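# Slide the paper roll onto the wooden holder's post

## Task

Lower the paper roll over the post of the wooden holder until it sits on the holder's base, then release it so that no gripper (and no wrist camera cable) is touching the roll.

## Robot and tools

Robot: two arms, left_arm and right_arm, each ending in a parallel two-finger gripper with a wrist camera. Cameras: cam_high (fixed, overhead, 672x504), cam_left_wrist and cam_right_wrist (672x504 each). Calibration lines give K, distortion and T_world_to_cam per camera; a fixed camera may have shifted by up to about 2.3 degrees and 9 mm, and a wrist image can lag its arm while moving.

Frame: one scene frame for everything. Origin at table-top height, halfway between the two arms' nominal bases; +x points out over the table, +z up, and left_arm sits on the +y side. Arm names do not match image left/right. A BASES line, if present, gives true base locations. Reported hand poses can be off by a few centimetres, more at long reach.

Gripper axes: fingers extend along the gripper's +z, and close/open along its y. end_effector_position is the point between the pads, roughly 1 cm behind the fingertips.

ROW format (used by every moving call): 16 plain numbers, always both arms even if one stays still: left x, y, z, qw, qx, qy, qz, opening, then right x, y, z, qw, qx, qy, qz, opening. x, y, z are an absolute goal position in metres in the scene frame; the quaternion is an absolute goal orientation, w first. Opening runs from -1 (shut) to +1 (fully open, 0.094 m); in between, fingers go to where grip_measured would read that value. To hold an arm steady, repeat one fixed pose and quaternion (taken from the last result before it was meant to stay) in every call, not the drifting readings.

execute_actions (argument actions, a list with zero or one item; optional cameras):
- Look: actions = [] returns state plus pictures.
- Act: {"rows": [...], "steps": n}, up to 15 rows and n up to 15 (default 15), each step 1/30 s; a row per step, the last row repeated. At least 5 steps. It is refused (nothing sent) if any target lies over 0.6 m from the arm's last reported position along any gripper axis.
- Wait: {"steps": n}, n up to 300, counted from the previous result, so your thinking time is included.
The result is read 5 steps before the action ends; those steps still run afterwards. Pictures come only for an empty list or when cameras names them (["all"], [] or names).

move (target, speed, blend, blocking, cameras): target is one row or a list of up to 15 rows, all absolute goals, no 0.6 m limit. Straight-line paths, all arms finishing together, lasting 0.5 s minimum and cut off at 10 s total. speed: m/s, 0.002 to 2.9, default 0.25 (rotation capped at twice that in rad/s); one value or one per target. blend: metres of corner rounding at intermediate targets, default 0. blocking=false returns about 0.5 s after start while the move continues. Openings of the first target are sent at once; later ones only when that target is reached and everything is at rest. Paths ignore obstacles and the other arm; faster moves lag, stray and hit harder, and aiming far beyond a contact presses harder. Do not route a gripper close to its own arm's base (shoulder posture may flip). The result adds a move: line: done (within 10 mm and 2 degrees, at rest), off_target, moving, held, fault, plus limits such as limits=paced (pose clipped) or limits=held (steps withheld). done does not mean no contact.

wait (seconds, 0 to 10; cameras): lets time pass; ends early if a running move finishes.
stop (cameras): brakes the current move; needs braking room; fingers keep moving.
zoom_image (camera, region [x0, y0, x1, y1] in pixels, at most 504x504): closer look at that camera's latest image.
finished_scene (scene: the current scene number, here 1): ends the scene and grades it; irreversible. Call only after the roll sits on the base and both grippers are clear.

Result lines: per arm end_effector_position, end_effector_quat_wxyz, Hand target (pose now being driven toward), grip_measured (finger opening on the command scale; empty it may read up to 2.7 mm wide; on a held hard part a bit narrower), Joint positions (last value = opening in metres), Joint velocities ("within noise" means at rest), Joint torques (include gravity; joints 1-3 wrap at ±28 N m). MOTOR HOT appears at 75 °C; at 90 °C an OVER-TEMPERATURE FAULT folds that arm away for good.

Control notes: orientation commands are clipped to 40 degrees from the current one each step; friction can leave the hand a centimetre or more off target in free air; tiny moves may not start; elbows never fully straighten. Grip presses at full force from about 0.05 below the first-touch reading (more for round parts). To release, command an opening well above grip_measured.

Avoid: dropping the roll or letting go while it moves; anything leaving the table; slamming or hard pushes; grippers or arms colliding or one gripper closing on the other's fingers; long stretched holds or pushing into unreachable poses (heat). Objects may occasionally get a small nudge by themselves.

Each tool is called after "Emit:" by a JSON object that holds its "fn" and its "kwargs", one argument or row to a line.

## Session

Emit:
{"fn": "execute_actions", "kwargs": {
  "actions": [],
  "cameras": ["all"]
}}

Scene clock: 0.00 s of 4400.00 s.
left_arm: end_effector_position=(+0.3990, +0.2155, +0.3339) grip_measured=+1.000 end_effector_quat_wxyz=(+0.613, -0.149, +0.751, -0.193) | right_arm: end_effector_position=(+0.2363, -0.1520, +0.2376) grip_measured=+1.000 end_effector_quat_wxyz=(+0.503, -0.064, +0.821, +0.263)
Joint positions: left_arm=[-0.192 0.968 0.891 -0.096 -0.063 -0.512 0.094] | right_arm=[0.621 0.795 0.631 -0.201 0.071 0.431 0.094]
Joint velocities: within noise
Joint torques (N m): no reading
Motor temperatures (°C): left_arm=[23 24 21 24 22 21 23] | right_arm=[23 23 23 22 22 23 24]
Heat: left arm: 24 °C; right arm: 24 °C.
Hand target: left_arm +0.3971, +0.2160, +0.3393; +0.618, -0.147, +0.748, -0.193 | right_arm +0.2363, -0.1523, +0.2440; +0.509, -0.063, +0.816, +0.265

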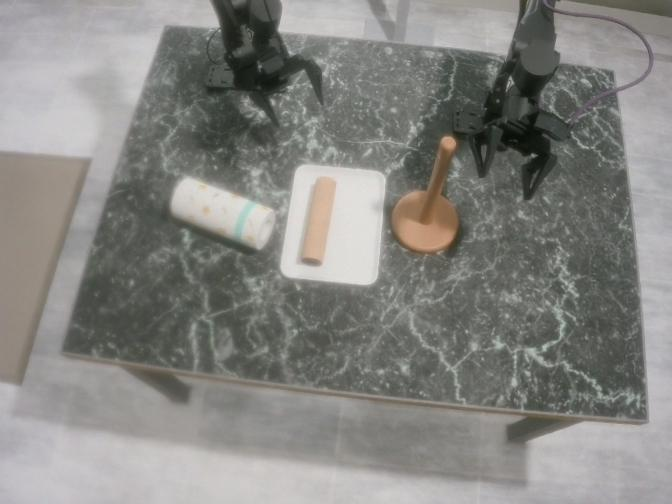

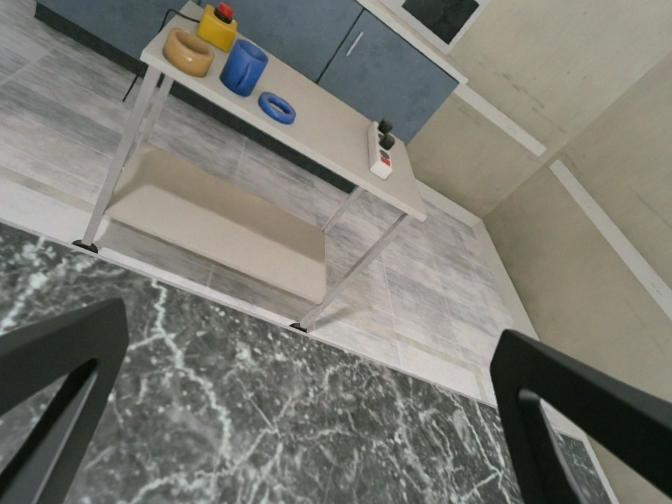

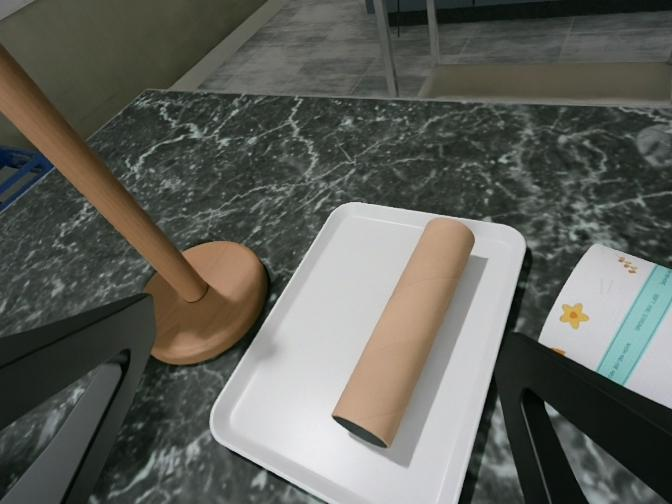

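Emit:
{"fn": "zoom_image", "kwargs": {
  "camera": "cam_high",
  "region": [150, 160, 300, 260]
}}

Emit:
{"fn": "zoom_image", "kwargs": {
  "camera": "cam_high",
  "region": [360, 120, 500, 260]
}}

Scaled by 3.360 from the camera's 672x504 image, which has a finer 960x720 frame.

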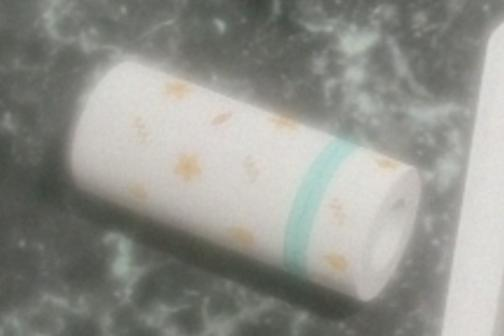

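Scaled by 3.600 from the camera's 672x504 image, which has a finer 960x720 frame.

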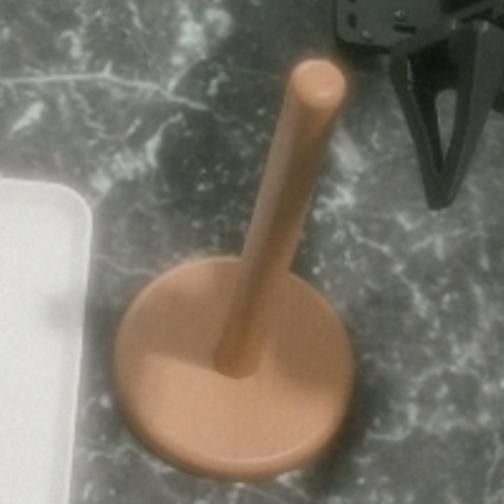

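Emit:
{"fn": "move", "kwargs": {
  "target": [
    [0.36, 0.33, 0.334, 0.613, -0.149, 0.751, -0.193, 1, 0.370, -0.296, 0.17, 0, -0.6018, 0.7986, 0, 1]
  ],
  "speed": 0.7,
  "cameras": ["cam_right_wrist", "cam_high"]
}}

Scene clock: 11.30 s of 4400.00 s.
left_arm: end_effector_position=(+0.3615, +0.3299, +0.3426) grip_measured=+1.000 end_effector_quat_wxyz=(+0.620, -0.150, +0.745, -0.195) | right_arm: end_effector_position=(+0.3670, -0.2977, +0.1715) grip_measured=+1.000 end_effector_quat_wxyz=(+0.017, -0.596, +0.803, -0.007)
Joint positions: left_arm=[0.483 0.895 0.891 -0.184 0.599 -0.395 0.094] | right_arm=[0.067 2.059 2.091 -1.568 -0.006 -1.198 0.094]
Joint velocities: within noise
Joint torques (N m): left_arm=[0.51 -2.14 6.39 1.92 0.11 0.13] | right_arm=[0.5 -9.91 9.18 0.11 0.05 -0.03]
Motor temperatures (°C): left_arm=[23 24 22 27 22 21 23] | right_arm=[23 24 24 25 22 23 24]
Heat: left arm: 27 °C; right arm: 25 °C.
Hand target: left_arm +0.3601, +0.3300, +0.3340; +0.613, -0.149, +0.751, -0.193 | right_arm +0.3698, -0.2960, +0.1697; +0.011, -0.602, +0.799, -0.007
Off the commanded pose: left_arm 0.009 m, 1 deg | right_arm 0.004 m, 2 deg.
joint sent to its limit (right arm) — joint 4 (wrist pitch), lower limit.
Kept back: nothing.
move: done
camera_calibration:
cam_right_wrist: T_world_to_cam=[[0.985524, -0.169362, 0.00766278, -0.414206], [-0.153573, -0.872676, 0.463521, -0.259073], [-0.0718157, -0.457988, -0.886053, 0.145821], [0, 0, 0, 1]] pos_world=[0.378896, -0.229453, 0.252465]
Images, in order (width x height): cam_high 672x504, cam_right_wrist 672x504.

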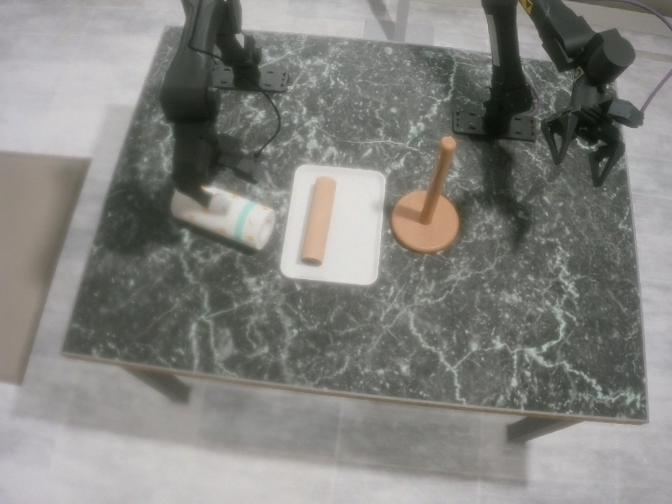

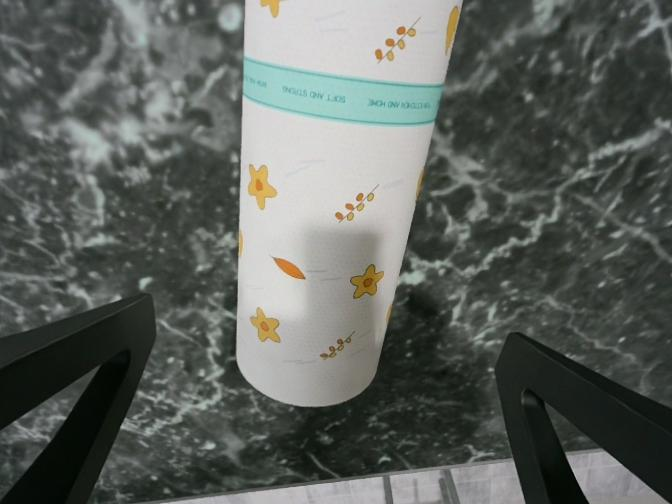

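Emit:
{"fn": "zoom_image", "kwargs": {
  "camera": "cam_high",
  "region": [150, 140, 290, 260]
}}

Emit:
{"fn": "zoom_image", "kwargs": {
  "camera": "cam_right_wrist",
  "region": [90, 220, 590, 430]
}}

Scaled by 3.600 from the camera's 672x504 image, which has a finer 960x720 frame.

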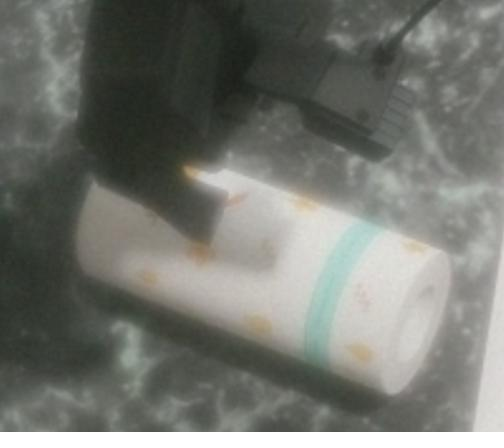

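Scaled by 1.008 from the camera's 672x504 image, which has a finer 960x720 frame.

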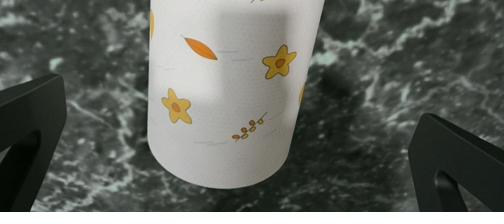

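Emit:
{"fn": "move", "kwargs": {
  "target": [
    [0.3615, 0.3299, 0.3426, 0.620, -0.150, 0.745, -0.195, 1, 0.361, -0.317, 0.118, 0, -0.5950, 0.8037, 0, 1]
  ],
  "speed": 0.4,
  "cameras": ["cam_right_wrist"]
}}

Scene clock: 18.20 s of 4400.00 s.
left_arm: end_effector_position=(+0.3615, +0.3297, +0.3426) grip_measured=+1.000 end_effector_quat_wxyz=(+0.620, -0.149, +0.745, -0.195) | right_arm: end_effector_position=(+0.3631, -0.3160, +0.1111) grip_measured=+1.000 end_effector_quat_wxyz=(-0.009, -0.593, +0.805, +0.007)
Joint positions: left_arm=[0.483 0.895 0.891 -0.185 0.6 -0.395 0.094] | right_arm=[0.023 2.059 1.849 -1.383 -0.001 -1.233 0.094]
Joint velocities: within noise
Joint torques (N m): left_arm=[0.01 -1.83 7.71 2.06 0.06 -0.05] | right_arm=[-0.06 -15.24 4.63 0.24 0 -0.03]
Motor temperatures (°C): left_arm=[23 24 22 28 22 21 23] | right_arm=[23 25 24 24 22 23 24]
Heat: left arm: 28 °C; right arm: 25 °C.
Hand target: left_arm +0.3615, +0.3299, +0.3425; +0.620, -0.150, +0.745, -0.195 | right_arm +0.3610, -0.3170, +0.1179; +0.000, -0.595, +0.804, +0.000
Off the commanded pose: left_arm 0.000 m, 0 deg | right_arm 0.007 m, 1 deg.
Kept back: nothing.
move: done
camera_calibration:
cam_right_wrist: T_world_to_cam=[[0.982818, -0.178599, -0.0466067, -0.408954], [-0.134897, -0.867348, 0.479072, -0.254659], [-0.125986, -0.464554, -0.876537, 0.10025], [0, 0, 0, 1]] pos_world=[0.380204, -0.247345, 0.190813]
Images, in order (width x height): cam_right_wrist 672x504.

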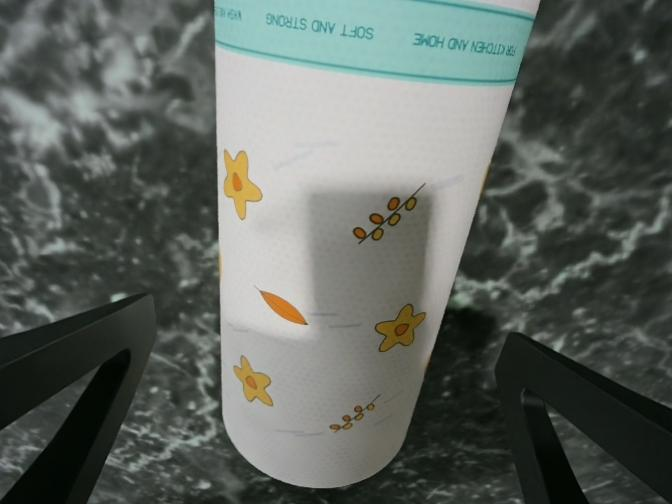

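Emit:
{"fn": "move", "kwargs": {
  "target": [
    [0.3615, 0.3299, 0.3426, 0.620, -0.150, 0.745, -0.195, 1, 0.3600, -0.3166, 0.059, 0, -0.5950, 0.8037, 0, 1],
    [0.3615, 0.3299, 0.3426, 0.620, -0.150, 0.745, -0.195, 1, 0.3600, -0.3166, 0.059, 0, -0.5950, 0.8037, 0, 0.62],
    [0.3615, 0.3299, 0.3426, 0.620, -0.150, 0.745, -0.195, 1, 0.3600, -0.3166, 0.125, 0, -0.5950, 0.8037, 0, 0.62]
  ],
  "speed": [0.15, 0.15, 0.25],
  "cameras": ["cam_right_wrist", "cam_high"]
}}

Scene clock: 24.97 s of 4400.00 s.
left_arm: end_effector_position=(+0.3615, +0.3297, +0.3426) grip_measured=+1.000 end_effector_quat_wxyz=(+0.620, -0.149, +0.745, -0.195) | right_arm: end_effector_position=(+0.3561, -0.3166, +0.1037) grip_measured=+0.656 end_effector_quat_wxyz=(-0.021, -0.593, +0.805, +0.014)
Joint positions: left_arm=[0.483 0.895 0.891 -0.185 0.6 -0.395 0.094] | right_arm=[0.023 2.058 1.818 -1.38 0 -1.234 0.078]
Joint velocities: within noise
Joint torques (N m): left_arm=[0.02 -1.85 7.73 2.04 0.04 -0.01] | right_arm=[-0.03 -15.73 9.32 -0.09 0 -0.01]
Motor temperatures (°C): left_arm=[23 24 22 29 22 21 23] | right_arm=[23 26 24 24 22 23 24]
Heat: left arm: 29 °C; right arm: 26 °C.
Hand target: left_arm +0.3615, +0.3299, +0.3425; +0.620, -0.150, +0.745, -0.195 | right_arm +0.3595, -0.3167, +0.1246; +0.000, -0.595, +0.804, +0.000
Off the commanded pose: left_arm 0.000 m, 0 deg | right_arm 0.022 m, 3 deg.
Kept back: nothing.
move: off_target (right_arm)
camera_calibration:
cam_right_wrist: T_world_to_cam=[[0.981262, -0.177944, -0.073893, -0.398892], [-0.120579, -0.866254, 0.484834, -0.25783], [-0.150284, -0.46684, -0.871479, 0.100007], [0, 0, 0, 1]] pos_world=[0.375358, -0.24764, 0.182684]
Images, in order (width x height): cam_high 672x504, cam_right_wrist 672x504.

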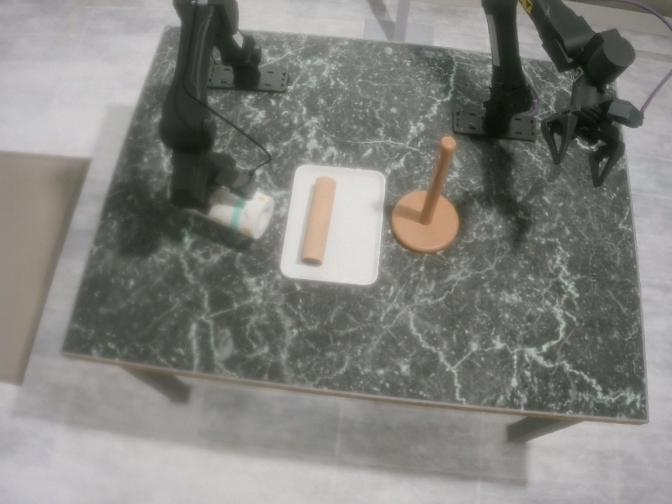

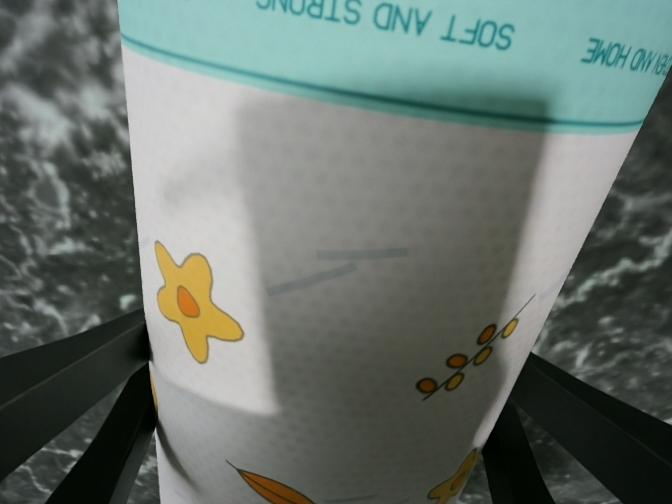

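Emit:
{"fn": "move", "kwargs": {
  "target": [
    [0.3615, 0.3299, 0.3426, 0.620, -0.150, 0.745, -0.195, 1, 0.285, 0.044, 0.45, 0.6355, -0.3100, 0.6355, 0.3100, 0.62]
  ],
  "speed": 0.6,
  "cameras": ["cam_right_wrist", "cam_high"]
}}

Scene clock: 28.07 s of 4400.00 s.
left_arm: end_effector_position=(+0.3615, +0.3297, +0.3426) grip_measured=+1.000 end_effector_quat_wxyz=(+0.620, -0.149, +0.745, -0.195) | right_arm: end_effector_position=(+0.2815, +0.0372, +0.4590) grip_measured=+0.655 end_effector_quat_wxyz=(+0.637, -0.313, +0.633, +0.310)
Joint positions: left_arm=[0.483 0.895 0.891 -0.185 0.6 -0.395 0.094] | right_arm=[0.835 1.464 1.534 -0.066 -0.064 -0.008 0.078]
Joint velocities: within noise
Joint torques (N m): left_arm=[-0.02 -1.84 7.73 2.04 0.08 -0.04] | right_arm=[0.64 -5.89 6 2.25 0.13 0.1]
Motor temperatures (°C): left_arm=[23 24 22 29 22 21 23] | right_arm=[23 26 24 24 22 23 24]
Heat: left arm: 29 °C; right arm: 26 °C.
Hand target: left_arm +0.3615, +0.3299, +0.3425; +0.620, -0.150, +0.745, -0.195 | right_arm +0.2848, +0.0437, +0.4500; +0.635, -0.310, +0.636, +0.310
Off the commanded pose: left_arm 0.000 m, 0 deg | right_arm 0.012 m, 1 deg.
Kept back: nothing.
move: off_target (right_arm)
camera_calibration:
cam_right_wrist: T_world_to_cam=[[0.798982, -0.587208, 0.129673, -0.26341], [-0.19028, -0.45142, -0.871788, 0.494189], [0.570457, 0.671868, -0.47241, 0.135188], [0, 0, 0, 1]] pos_world=[0.227376, -0.022418, 0.528849]
Images, in order (width x height): cam_high 672x504, cam_right_wrist 672x504.

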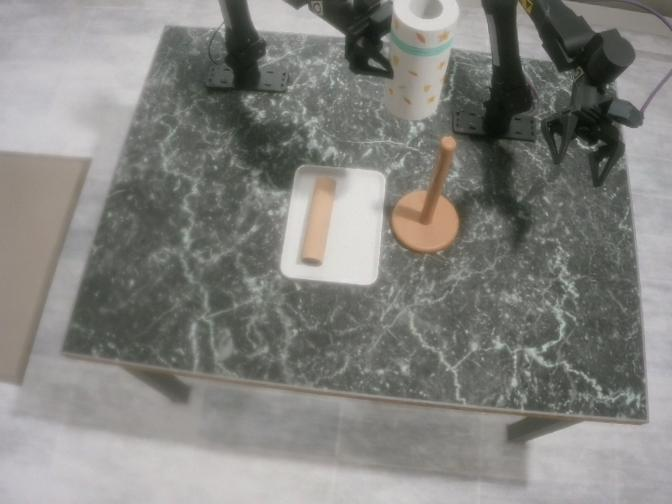

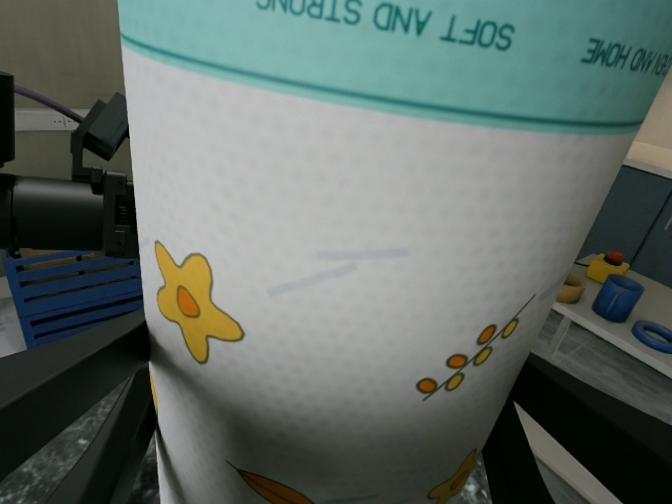

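Emit:
{"fn": "zoom_image", "kwargs": {
  "camera": "cam_high",
  "region": [370, 0, 490, 130]
}}

Scaled by 3.877 from the camera's 672x504 image, which has a finer 960x720 frame.

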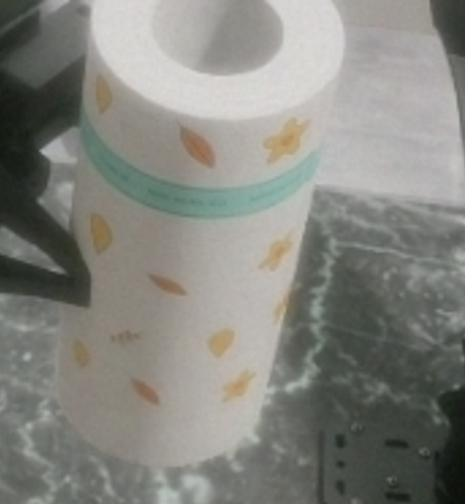

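Emit:
{"fn": "move", "kwargs": {
  "target": [
    [0.3615, 0.3299, 0.3426, 0.620, -0.150, 0.745, -0.195, 1, 0.3233, 0.1169, 0.452, 0.6355, -0.3100, 0.6355, 0.3100, 0.62]
  ],
  "speed": 0.3,
  "cameras": ["cam_high"]
}}

Emit:
{"fn": "zoom_image", "kwargs": {
  "camera": "cam_high",
  "region": [390, 10, 520, 150]
}}

Scene clock: 31.47 s of 4400.00 s.
left_arm: end_effector_position=(+0.3615, +0.3297, +0.3426) grip_measured=+1.000 end_effector_quat_wxyz=(+0.620, -0.149, +0.745, -0.195) | right_arm: end_effector_position=(+0.3217, +0.1141, +0.4383) grip_measured=+0.655 end_effector_quat_wxyz=(+0.625, -0.320, +0.644, +0.305)
Joint positions: left_arm=[0.483 0.895 0.891 -0.185 0.6 -0.395 0.094] | right_arm=[0.887 1.78 1.819 -0.073 -0.015 -0.007 0.078]
Joint velocities: within noise
Joint torques (N m): left_arm=[-0.01 -1.83 7.66 2.05 0.07 -0.04] | right_arm=[0.34 -9.5 11.66 2.05 0.14 0.1]
Motor temperatures (°C): left_arm=[23 24 22 29 22 21 23] | right_arm=[23 26 24 26 22 23 25]
Heat: left arm: 29 °C; right arm: 26 °C.
Hand target: left_arm +0.3615, +0.3299, +0.3425; +0.620, -0.150, +0.745, -0.195 | right_arm +0.3228, +0.1162, +0.4518; +0.636, -0.310, +0.635, +0.310
Off the commanded pose: left_arm 0.000 m, 0 deg | right_arm 0.014 m, 2 deg.
Kept back: nothing.
move: off_target (right_arm)
Images, in order (width x height): cam_high 672x504.

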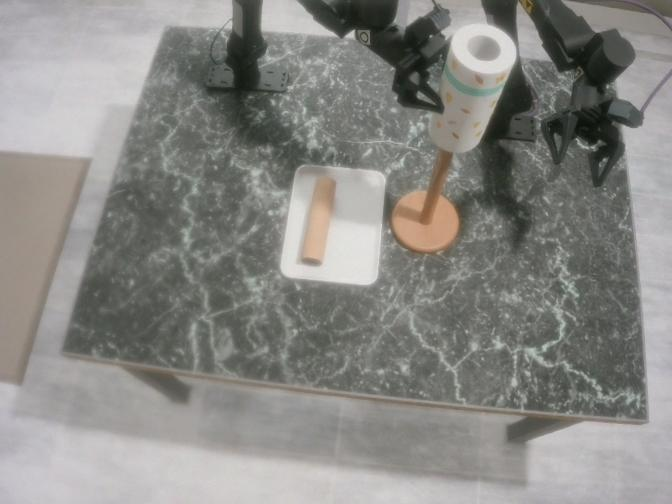

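Scaled by 3.600 from the camera's 672x504 image, which has a finer 960x720 frame.

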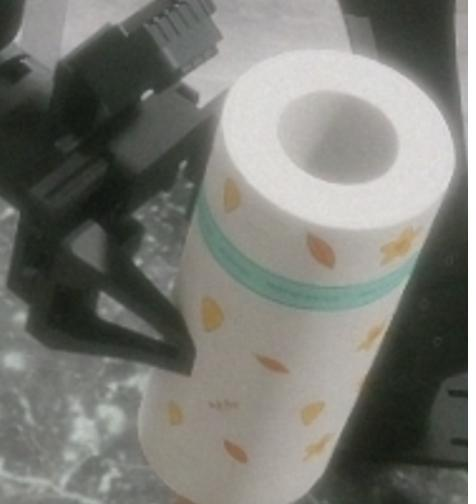

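Emit:
{"fn": "move", "kwargs": {
  "target": [
    [0.3615, 0.3299, 0.3426, 0.620, -0.150, 0.745, -0.195, 1, 0.3188, 0.1109, 0.425, 0.6465, -0.3046, 0.6244, 0.3153, 0.62]
  ],
  "speed": 0.2,
  "cameras": ["cam_high"]
}}

Emit:
{"fn": "zoom_image", "kwargs": {
  "camera": "cam_high",
  "region": [390, 30, 520, 170]
}}

Scene clock: 34.77 s of 4400.00 s.
left_arm: end_effector_position=(+0.3615, +0.3297, +0.3426) grip_measured=+1.000 end_effector_quat_wxyz=(+0.620, -0.149, +0.745, -0.195) | right_arm: end_effector_position=(+0.3267, +0.1204, +0.3954) grip_measured=+0.655 end_effector_quat_wxyz=(+0.622, -0.320, +0.646, +0.304)
Joint positions: left_arm=[0.483 0.895 0.891 -0.185 0.6 -0.395 0.094] | right_arm=[0.887 1.779 1.652 0.087 -0.014 -0.006 0.078]
Joint velocities: within noise
Joint torques (N m): left_arm=[0.05 -1.85 7.66 2.02 0.05 -0.04] | right_arm=[0.36 -15.39 7.13 2.39 0.12 0.07]
Motor temperatures (°C): left_arm=[23 24 22 30 22 21 23] | right_arm=[23 26 24 26 22 23 25]
Heat: left arm: 30 °C; right arm: 26 °C.
Hand target: left_arm +0.3615, +0.3299, +0.3425; +0.620, -0.150, +0.745, -0.195 | right_arm +0.3187, +0.1107, +0.4246; +0.646, -0.305, +0.625, +0.316
Off the commanded pose: left_arm 0.000 m, 0 deg | right_arm 0.032 m, 4 deg.
Kept back: nothing.
move: off_target (right_arm)
Images, in order (width x height): cam_high 672x504.

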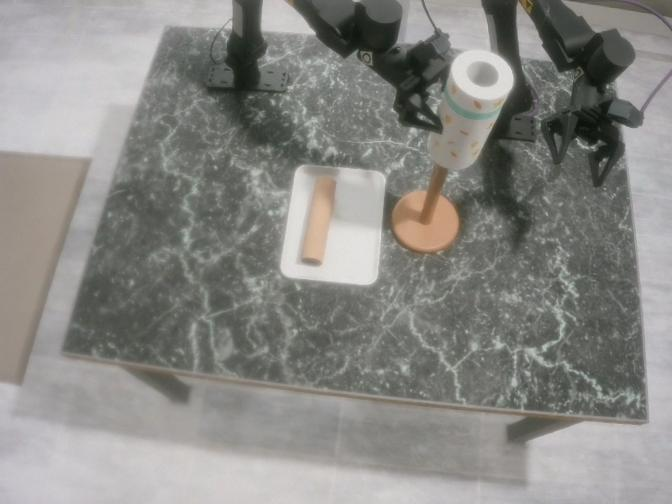

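Scaled by 3.600 from the camera's 672x504 image, which has a finer 960x720 frame.

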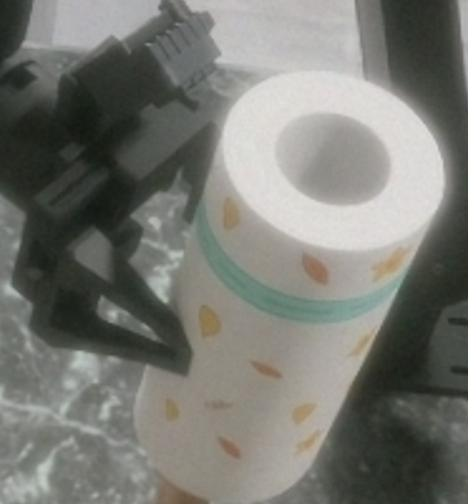

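Emit:
{"fn": "move", "kwargs": {
  "target": [
    [0.3615, 0.3299, 0.3426, 0.620, -0.150, 0.745, -0.195, 1, 0.3115, 0.1015, 0.439, 0.6580, -0.2997, 0.6105, 0.3231, 0.62]
  ],
  "speed": 0.2,
  "cameras": ["cam_high"]
}}

Emit:
{"fn": "zoom_image", "kwargs": {
  "camera": "cam_high",
  "region": [390, 30, 520, 170]
}}

Scene clock: 38.13 s of 4400.00 s.
left_arm: end_effector_position=(+0.3615, +0.3297, +0.3426) grip_measured=+1.000 end_effector_quat_wxyz=(+0.620, -0.149, +0.745, -0.195) | right_arm: end_effector_position=(+0.3208, +0.1129, +0.4144) grip_measured=+0.655 end_effector_quat_wxyz=(+0.640, -0.312, +0.629, +0.313)
Joint positions: left_arm=[0.483 0.895 0.891 -0.185 0.6 -0.395 0.094] | right_arm=[0.887 1.743 1.63 0.128 -0.014 -0.006 0.078]
Joint velocities: within noise
Joint torques (N m): left_arm=[0.01 -1.88 7.69 2.03 0.06 -0.04] | right_arm=[0.05 -15.25 6.42 2.25 0.01 0.1]
Motor temperatures (°C): left_arm=[23 24 22 30 22 21 23] | right_arm=[23 27 24 27 22 23 25]
Heat: left arm: 30 °C; right arm: 27 °C.
Hand target: left_arm +0.3615, +0.3299, +0.3425; +0.620, -0.150, +0.745, -0.195 | right_arm +0.3118, +0.1019, +0.4387; +0.658, -0.300, +0.611, +0.323
Off the commanded pose: left_arm 0.000 m, 0 deg | right_arm 0.029 m, 3 deg.
Kept back: nothing.
move: off_target (right_arm)
Images, in order (width x height): cam_high 672x504.

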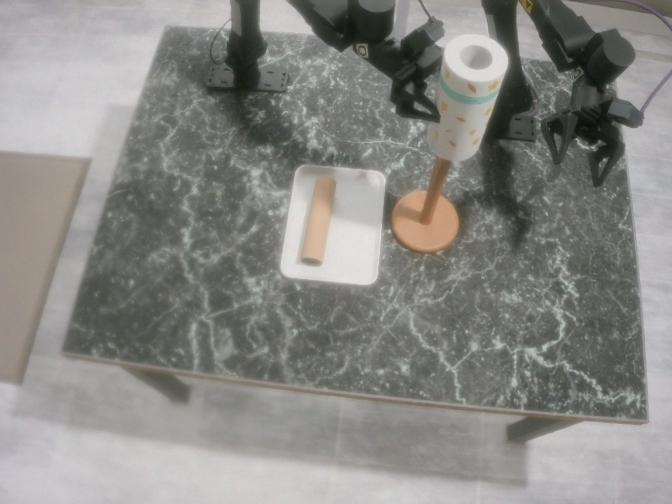

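Scaled by 3.600 from the camera's 672x504 image, which has a finer 960x720 frame.

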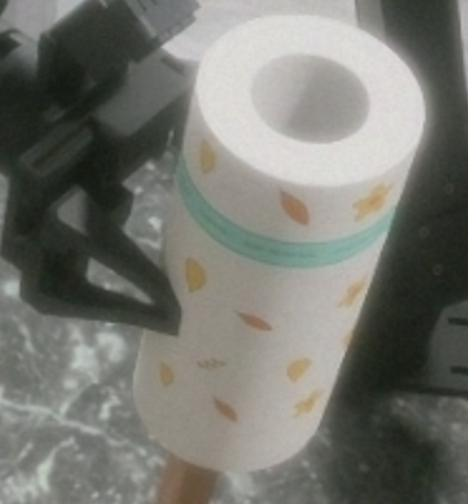

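Emit:
{"fn": "move", "kwargs": {
  "target": [
    [0.3615, 0.3299, 0.3426, 0.620, -0.150, 0.745, -0.195, 1, 0.3170, 0.1080, 0.163, 0.6538, -0.3020, 0.6150, 0.3210, 0.62]
  ],
  "speed": 0.22,
  "cameras": ["cam_high"]
}}

Scene clock: 41.57 s of 4400.00 s.
left_arm: end_effector_position=(+0.3615, +0.3297, +0.3426) grip_measured=+1.000 end_effector_quat_wxyz=(+0.620, -0.149, +0.745, -0.195) | right_arm: end_effector_position=(+0.3171, +0.1083, +0.1638) grip_measured=+0.655 end_effector_quat_wxyz=(+0.648, -0.308, +0.621, +0.316)
Joint positions: left_arm=[0.483 0.895 0.891 -0.185 0.6 -0.395 0.094] | right_arm=[0.887 2.082 0.961 1.159 -0.014 -0.006 0.078]
Joint velocities: within noise
Joint torques (N m): left_arm=[0.03 -1.88 7.75 2.05 0.07 -0.05] | right_arm=[0.08 -10.3 5.46 2.45 0.04 0.11]
Motor temperatures (°C): left_arm=[23 24 23 30 22 21 23] | right_arm=[23 27 24 28 22 23 25]
Heat: left arm: 30 °C; right arm: 28 °C.
Hand target: left_arm +0.3615, +0.3299, +0.3425; +0.620, -0.150, +0.745, -0.195 | right_arm +0.3169, +0.1079, +0.1629; +0.653, -0.302, +0.615, +0.321
Off the commanded pose: left_arm 0.000 m, 0 deg | right_arm 0.001 m, 1 deg.
Kept back: nothing.
move: done
Images, in order (width x height): cam_high 672x504.

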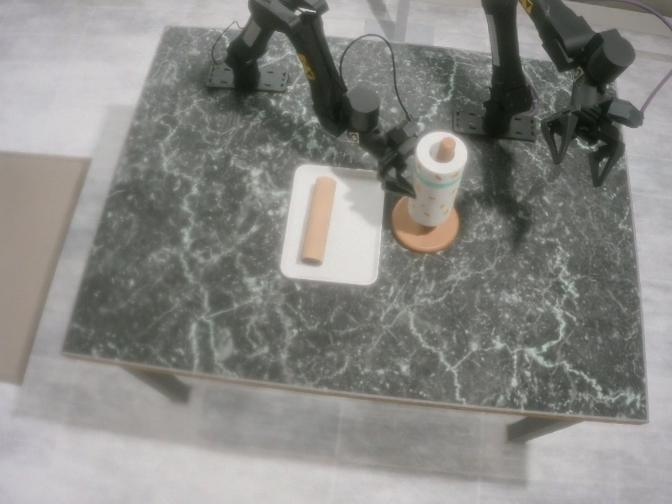

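Emit:
{"fn": "move", "kwargs": {
  "target": [
    [0.3615, 0.3299, 0.3426, 0.620, -0.150, 0.745, -0.195, 1, 0.3175, 0.1085, 0.112, 0.6500, -0.3060, 0.6190, 0.3190, 0.62]
  ],
  "speed": 0.1,
  "cameras": ["cam_high"]
}}

Emit:
{"fn": "zoom_image", "kwargs": {
  "camera": "cam_high",
  "region": [370, 130, 500, 270]
}}

Scene clock: 43.00 s of 4400.00 s.
left_arm: end_effector_position=(+0.3615, +0.3297, +0.3426) grip_measured=+1.000 end_effector_quat_wxyz=(+0.620, -0.149, +0.745, -0.195) | right_arm: end_effector_position=(+0.3184, +0.1100, +0.1167) grip_measured=+0.655 end_effector_quat_wxyz=(+0.645, -0.310, +0.624, +0.315)
Joint positions: left_arm=[0.483 0.895 0.891 -0.185 0.6 -0.395 0.094] | right_arm=[0.887 2.237 0.961 1.306 -0.014 -0.006 0.078]
Joint velocities: within noise
Joint torques (N m): left_arm=[0.03 -1.83 7.68 2.05 0.06 -0.04] | right_arm=[-0.03 -10.25 4.55 2.48 -0.02 0.06]
Motor temperatures (°C): left_arm=[23 24 23 30 22 21 23] | right_arm=[23 27 24 28 22 23 25]
Heat: left arm: 30 °C; right arm: 28 °C.
Hand target: left_arm +0.3615, +0.3299, +0.3425; +0.620, -0.150, +0.745, -0.195 | right_arm +0.3174, +0.1084, +0.1121; +0.649, -0.306, +0.619, +0.319
Off the commanded pose: left_arm 0.000 m, 0 deg | right_arm 0.005 m, 1 deg.
Kept back: nothing.
move: done
Images, in order (width x height): cam_high 672x504.

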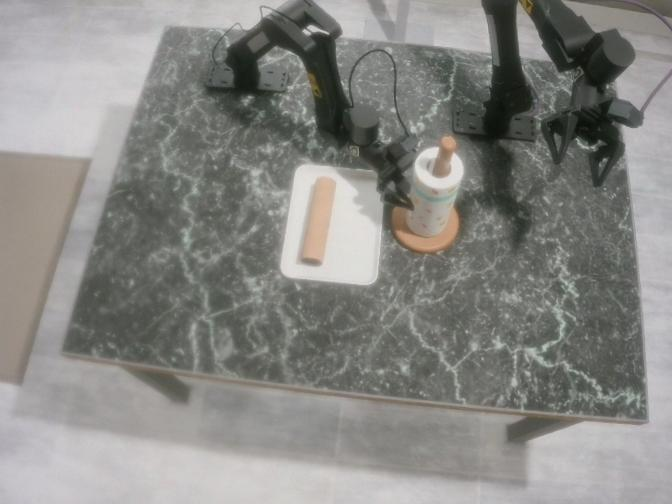

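Scaled by 3.600 from the camera's 672x504 image, which has a finer 960x720 frame.

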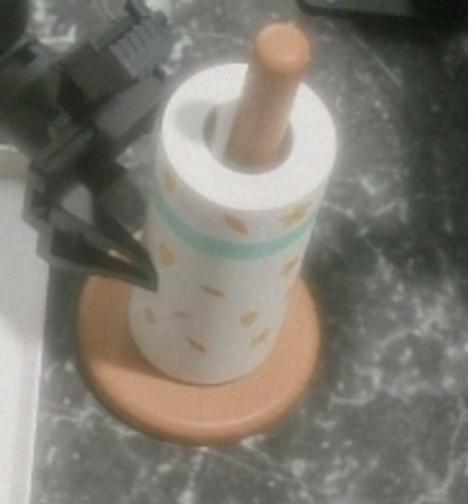

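Emit:
{"fn": "move", "kwargs": {
  "target": [
    [0.3615, 0.3299, 0.3426, 0.620, -0.150, 0.745, -0.195, 1, 0.3175, 0.1085, 0.103, 0.6480, -0.3080, 0.6210, 0.3180, 0.62],
    [0.3615, 0.3299, 0.3426, 0.620, -0.150, 0.745, -0.195, 1, 0.3175, 0.1085, 0.106, 0.6480, -0.3080, 0.6210, 0.3180, 1.0],
    [0.3615, 0.3299, 0.3426, 0.620, -0.150, 0.745, -0.195, 1, 0.2550, 0.0275, 0.116, 0.6480, -0.3080, 0.6210, 0.3180, 1.0]
  ],
  "speed": [0.08, 0.1, 0.25],
  "cameras": ["cam_high"]
}}

Emit:
{"fn": "zoom_image", "kwargs": {
  "camera": "cam_high",
  "region": [340, 120, 490, 270]
}}

Scene clock: 46.07 s of 4400.00 s.
left_arm: end_effector_position=(+0.3615, +0.3297, +0.3426) grip_measured=+1.000 end_effector_quat_wxyz=(+0.620, -0.149, +0.745, -0.195) | right_arm: end_effector_position=(+0.2546, +0.0295, +0.0771) grip_measured=+0.998 end_effector_quat_wxyz=(+0.598, -0.331, +0.668, +0.293)
Joint positions: left_arm=[0.483 0.895 0.891 -0.185 0.6 -0.395 0.094] | right_arm=[0.887 2.078 0.517 1.448 -0.014 -0.006 0.094]
Joint velocities: within noise
Joint torques (N m): left_arm=[0.06 -1.84 7.71 2.04 0.08 -0.05] | right_arm=[-0.44 -12.68 2.51 3.23 -0.1 0.05]
Motor temperatures (°C): left_arm=[23 24 23 30 22 21 23] | right_arm=[23 27 24 29 22 23 25]
Heat: left arm: 30 °C; right arm: 29 °C.
Hand target: left_arm +0.3615, +0.3299, +0.3425; +0.620, -0.150, +0.745, -0.195 | right_arm +0.2549, +0.0276, +0.1146; +0.640, -0.312, +0.628, +0.314
Off the commanded pose: left_arm 0.000 m, 0 deg | right_arm 0.039 m, 9 deg.
joint sent to its limit (right arm) — joint 4 (wrist pitch), upper limit.
Kept back: nothing.
move: off_target (right_arm)
Images, in order (width x height): cam_high 672x504.

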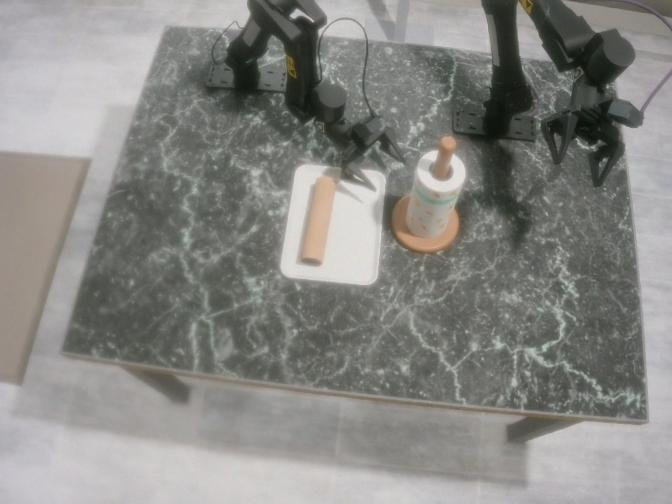

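Scaled by 3.360 from the camera's 672x504 image, which has a finer 960x720 frame.

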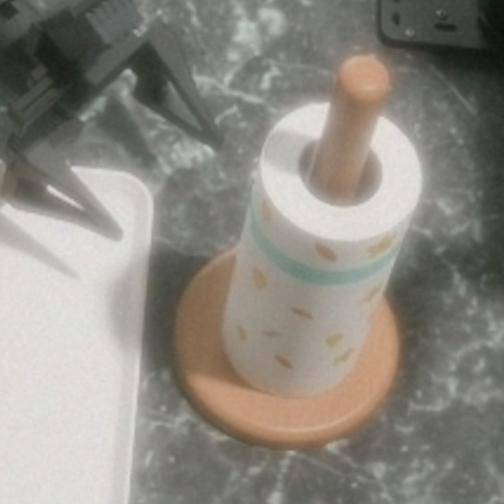

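Emit:
{"fn": "finished_scene", "kwargs": {
  "scene": 1
}}

The scene is finished: the task was done.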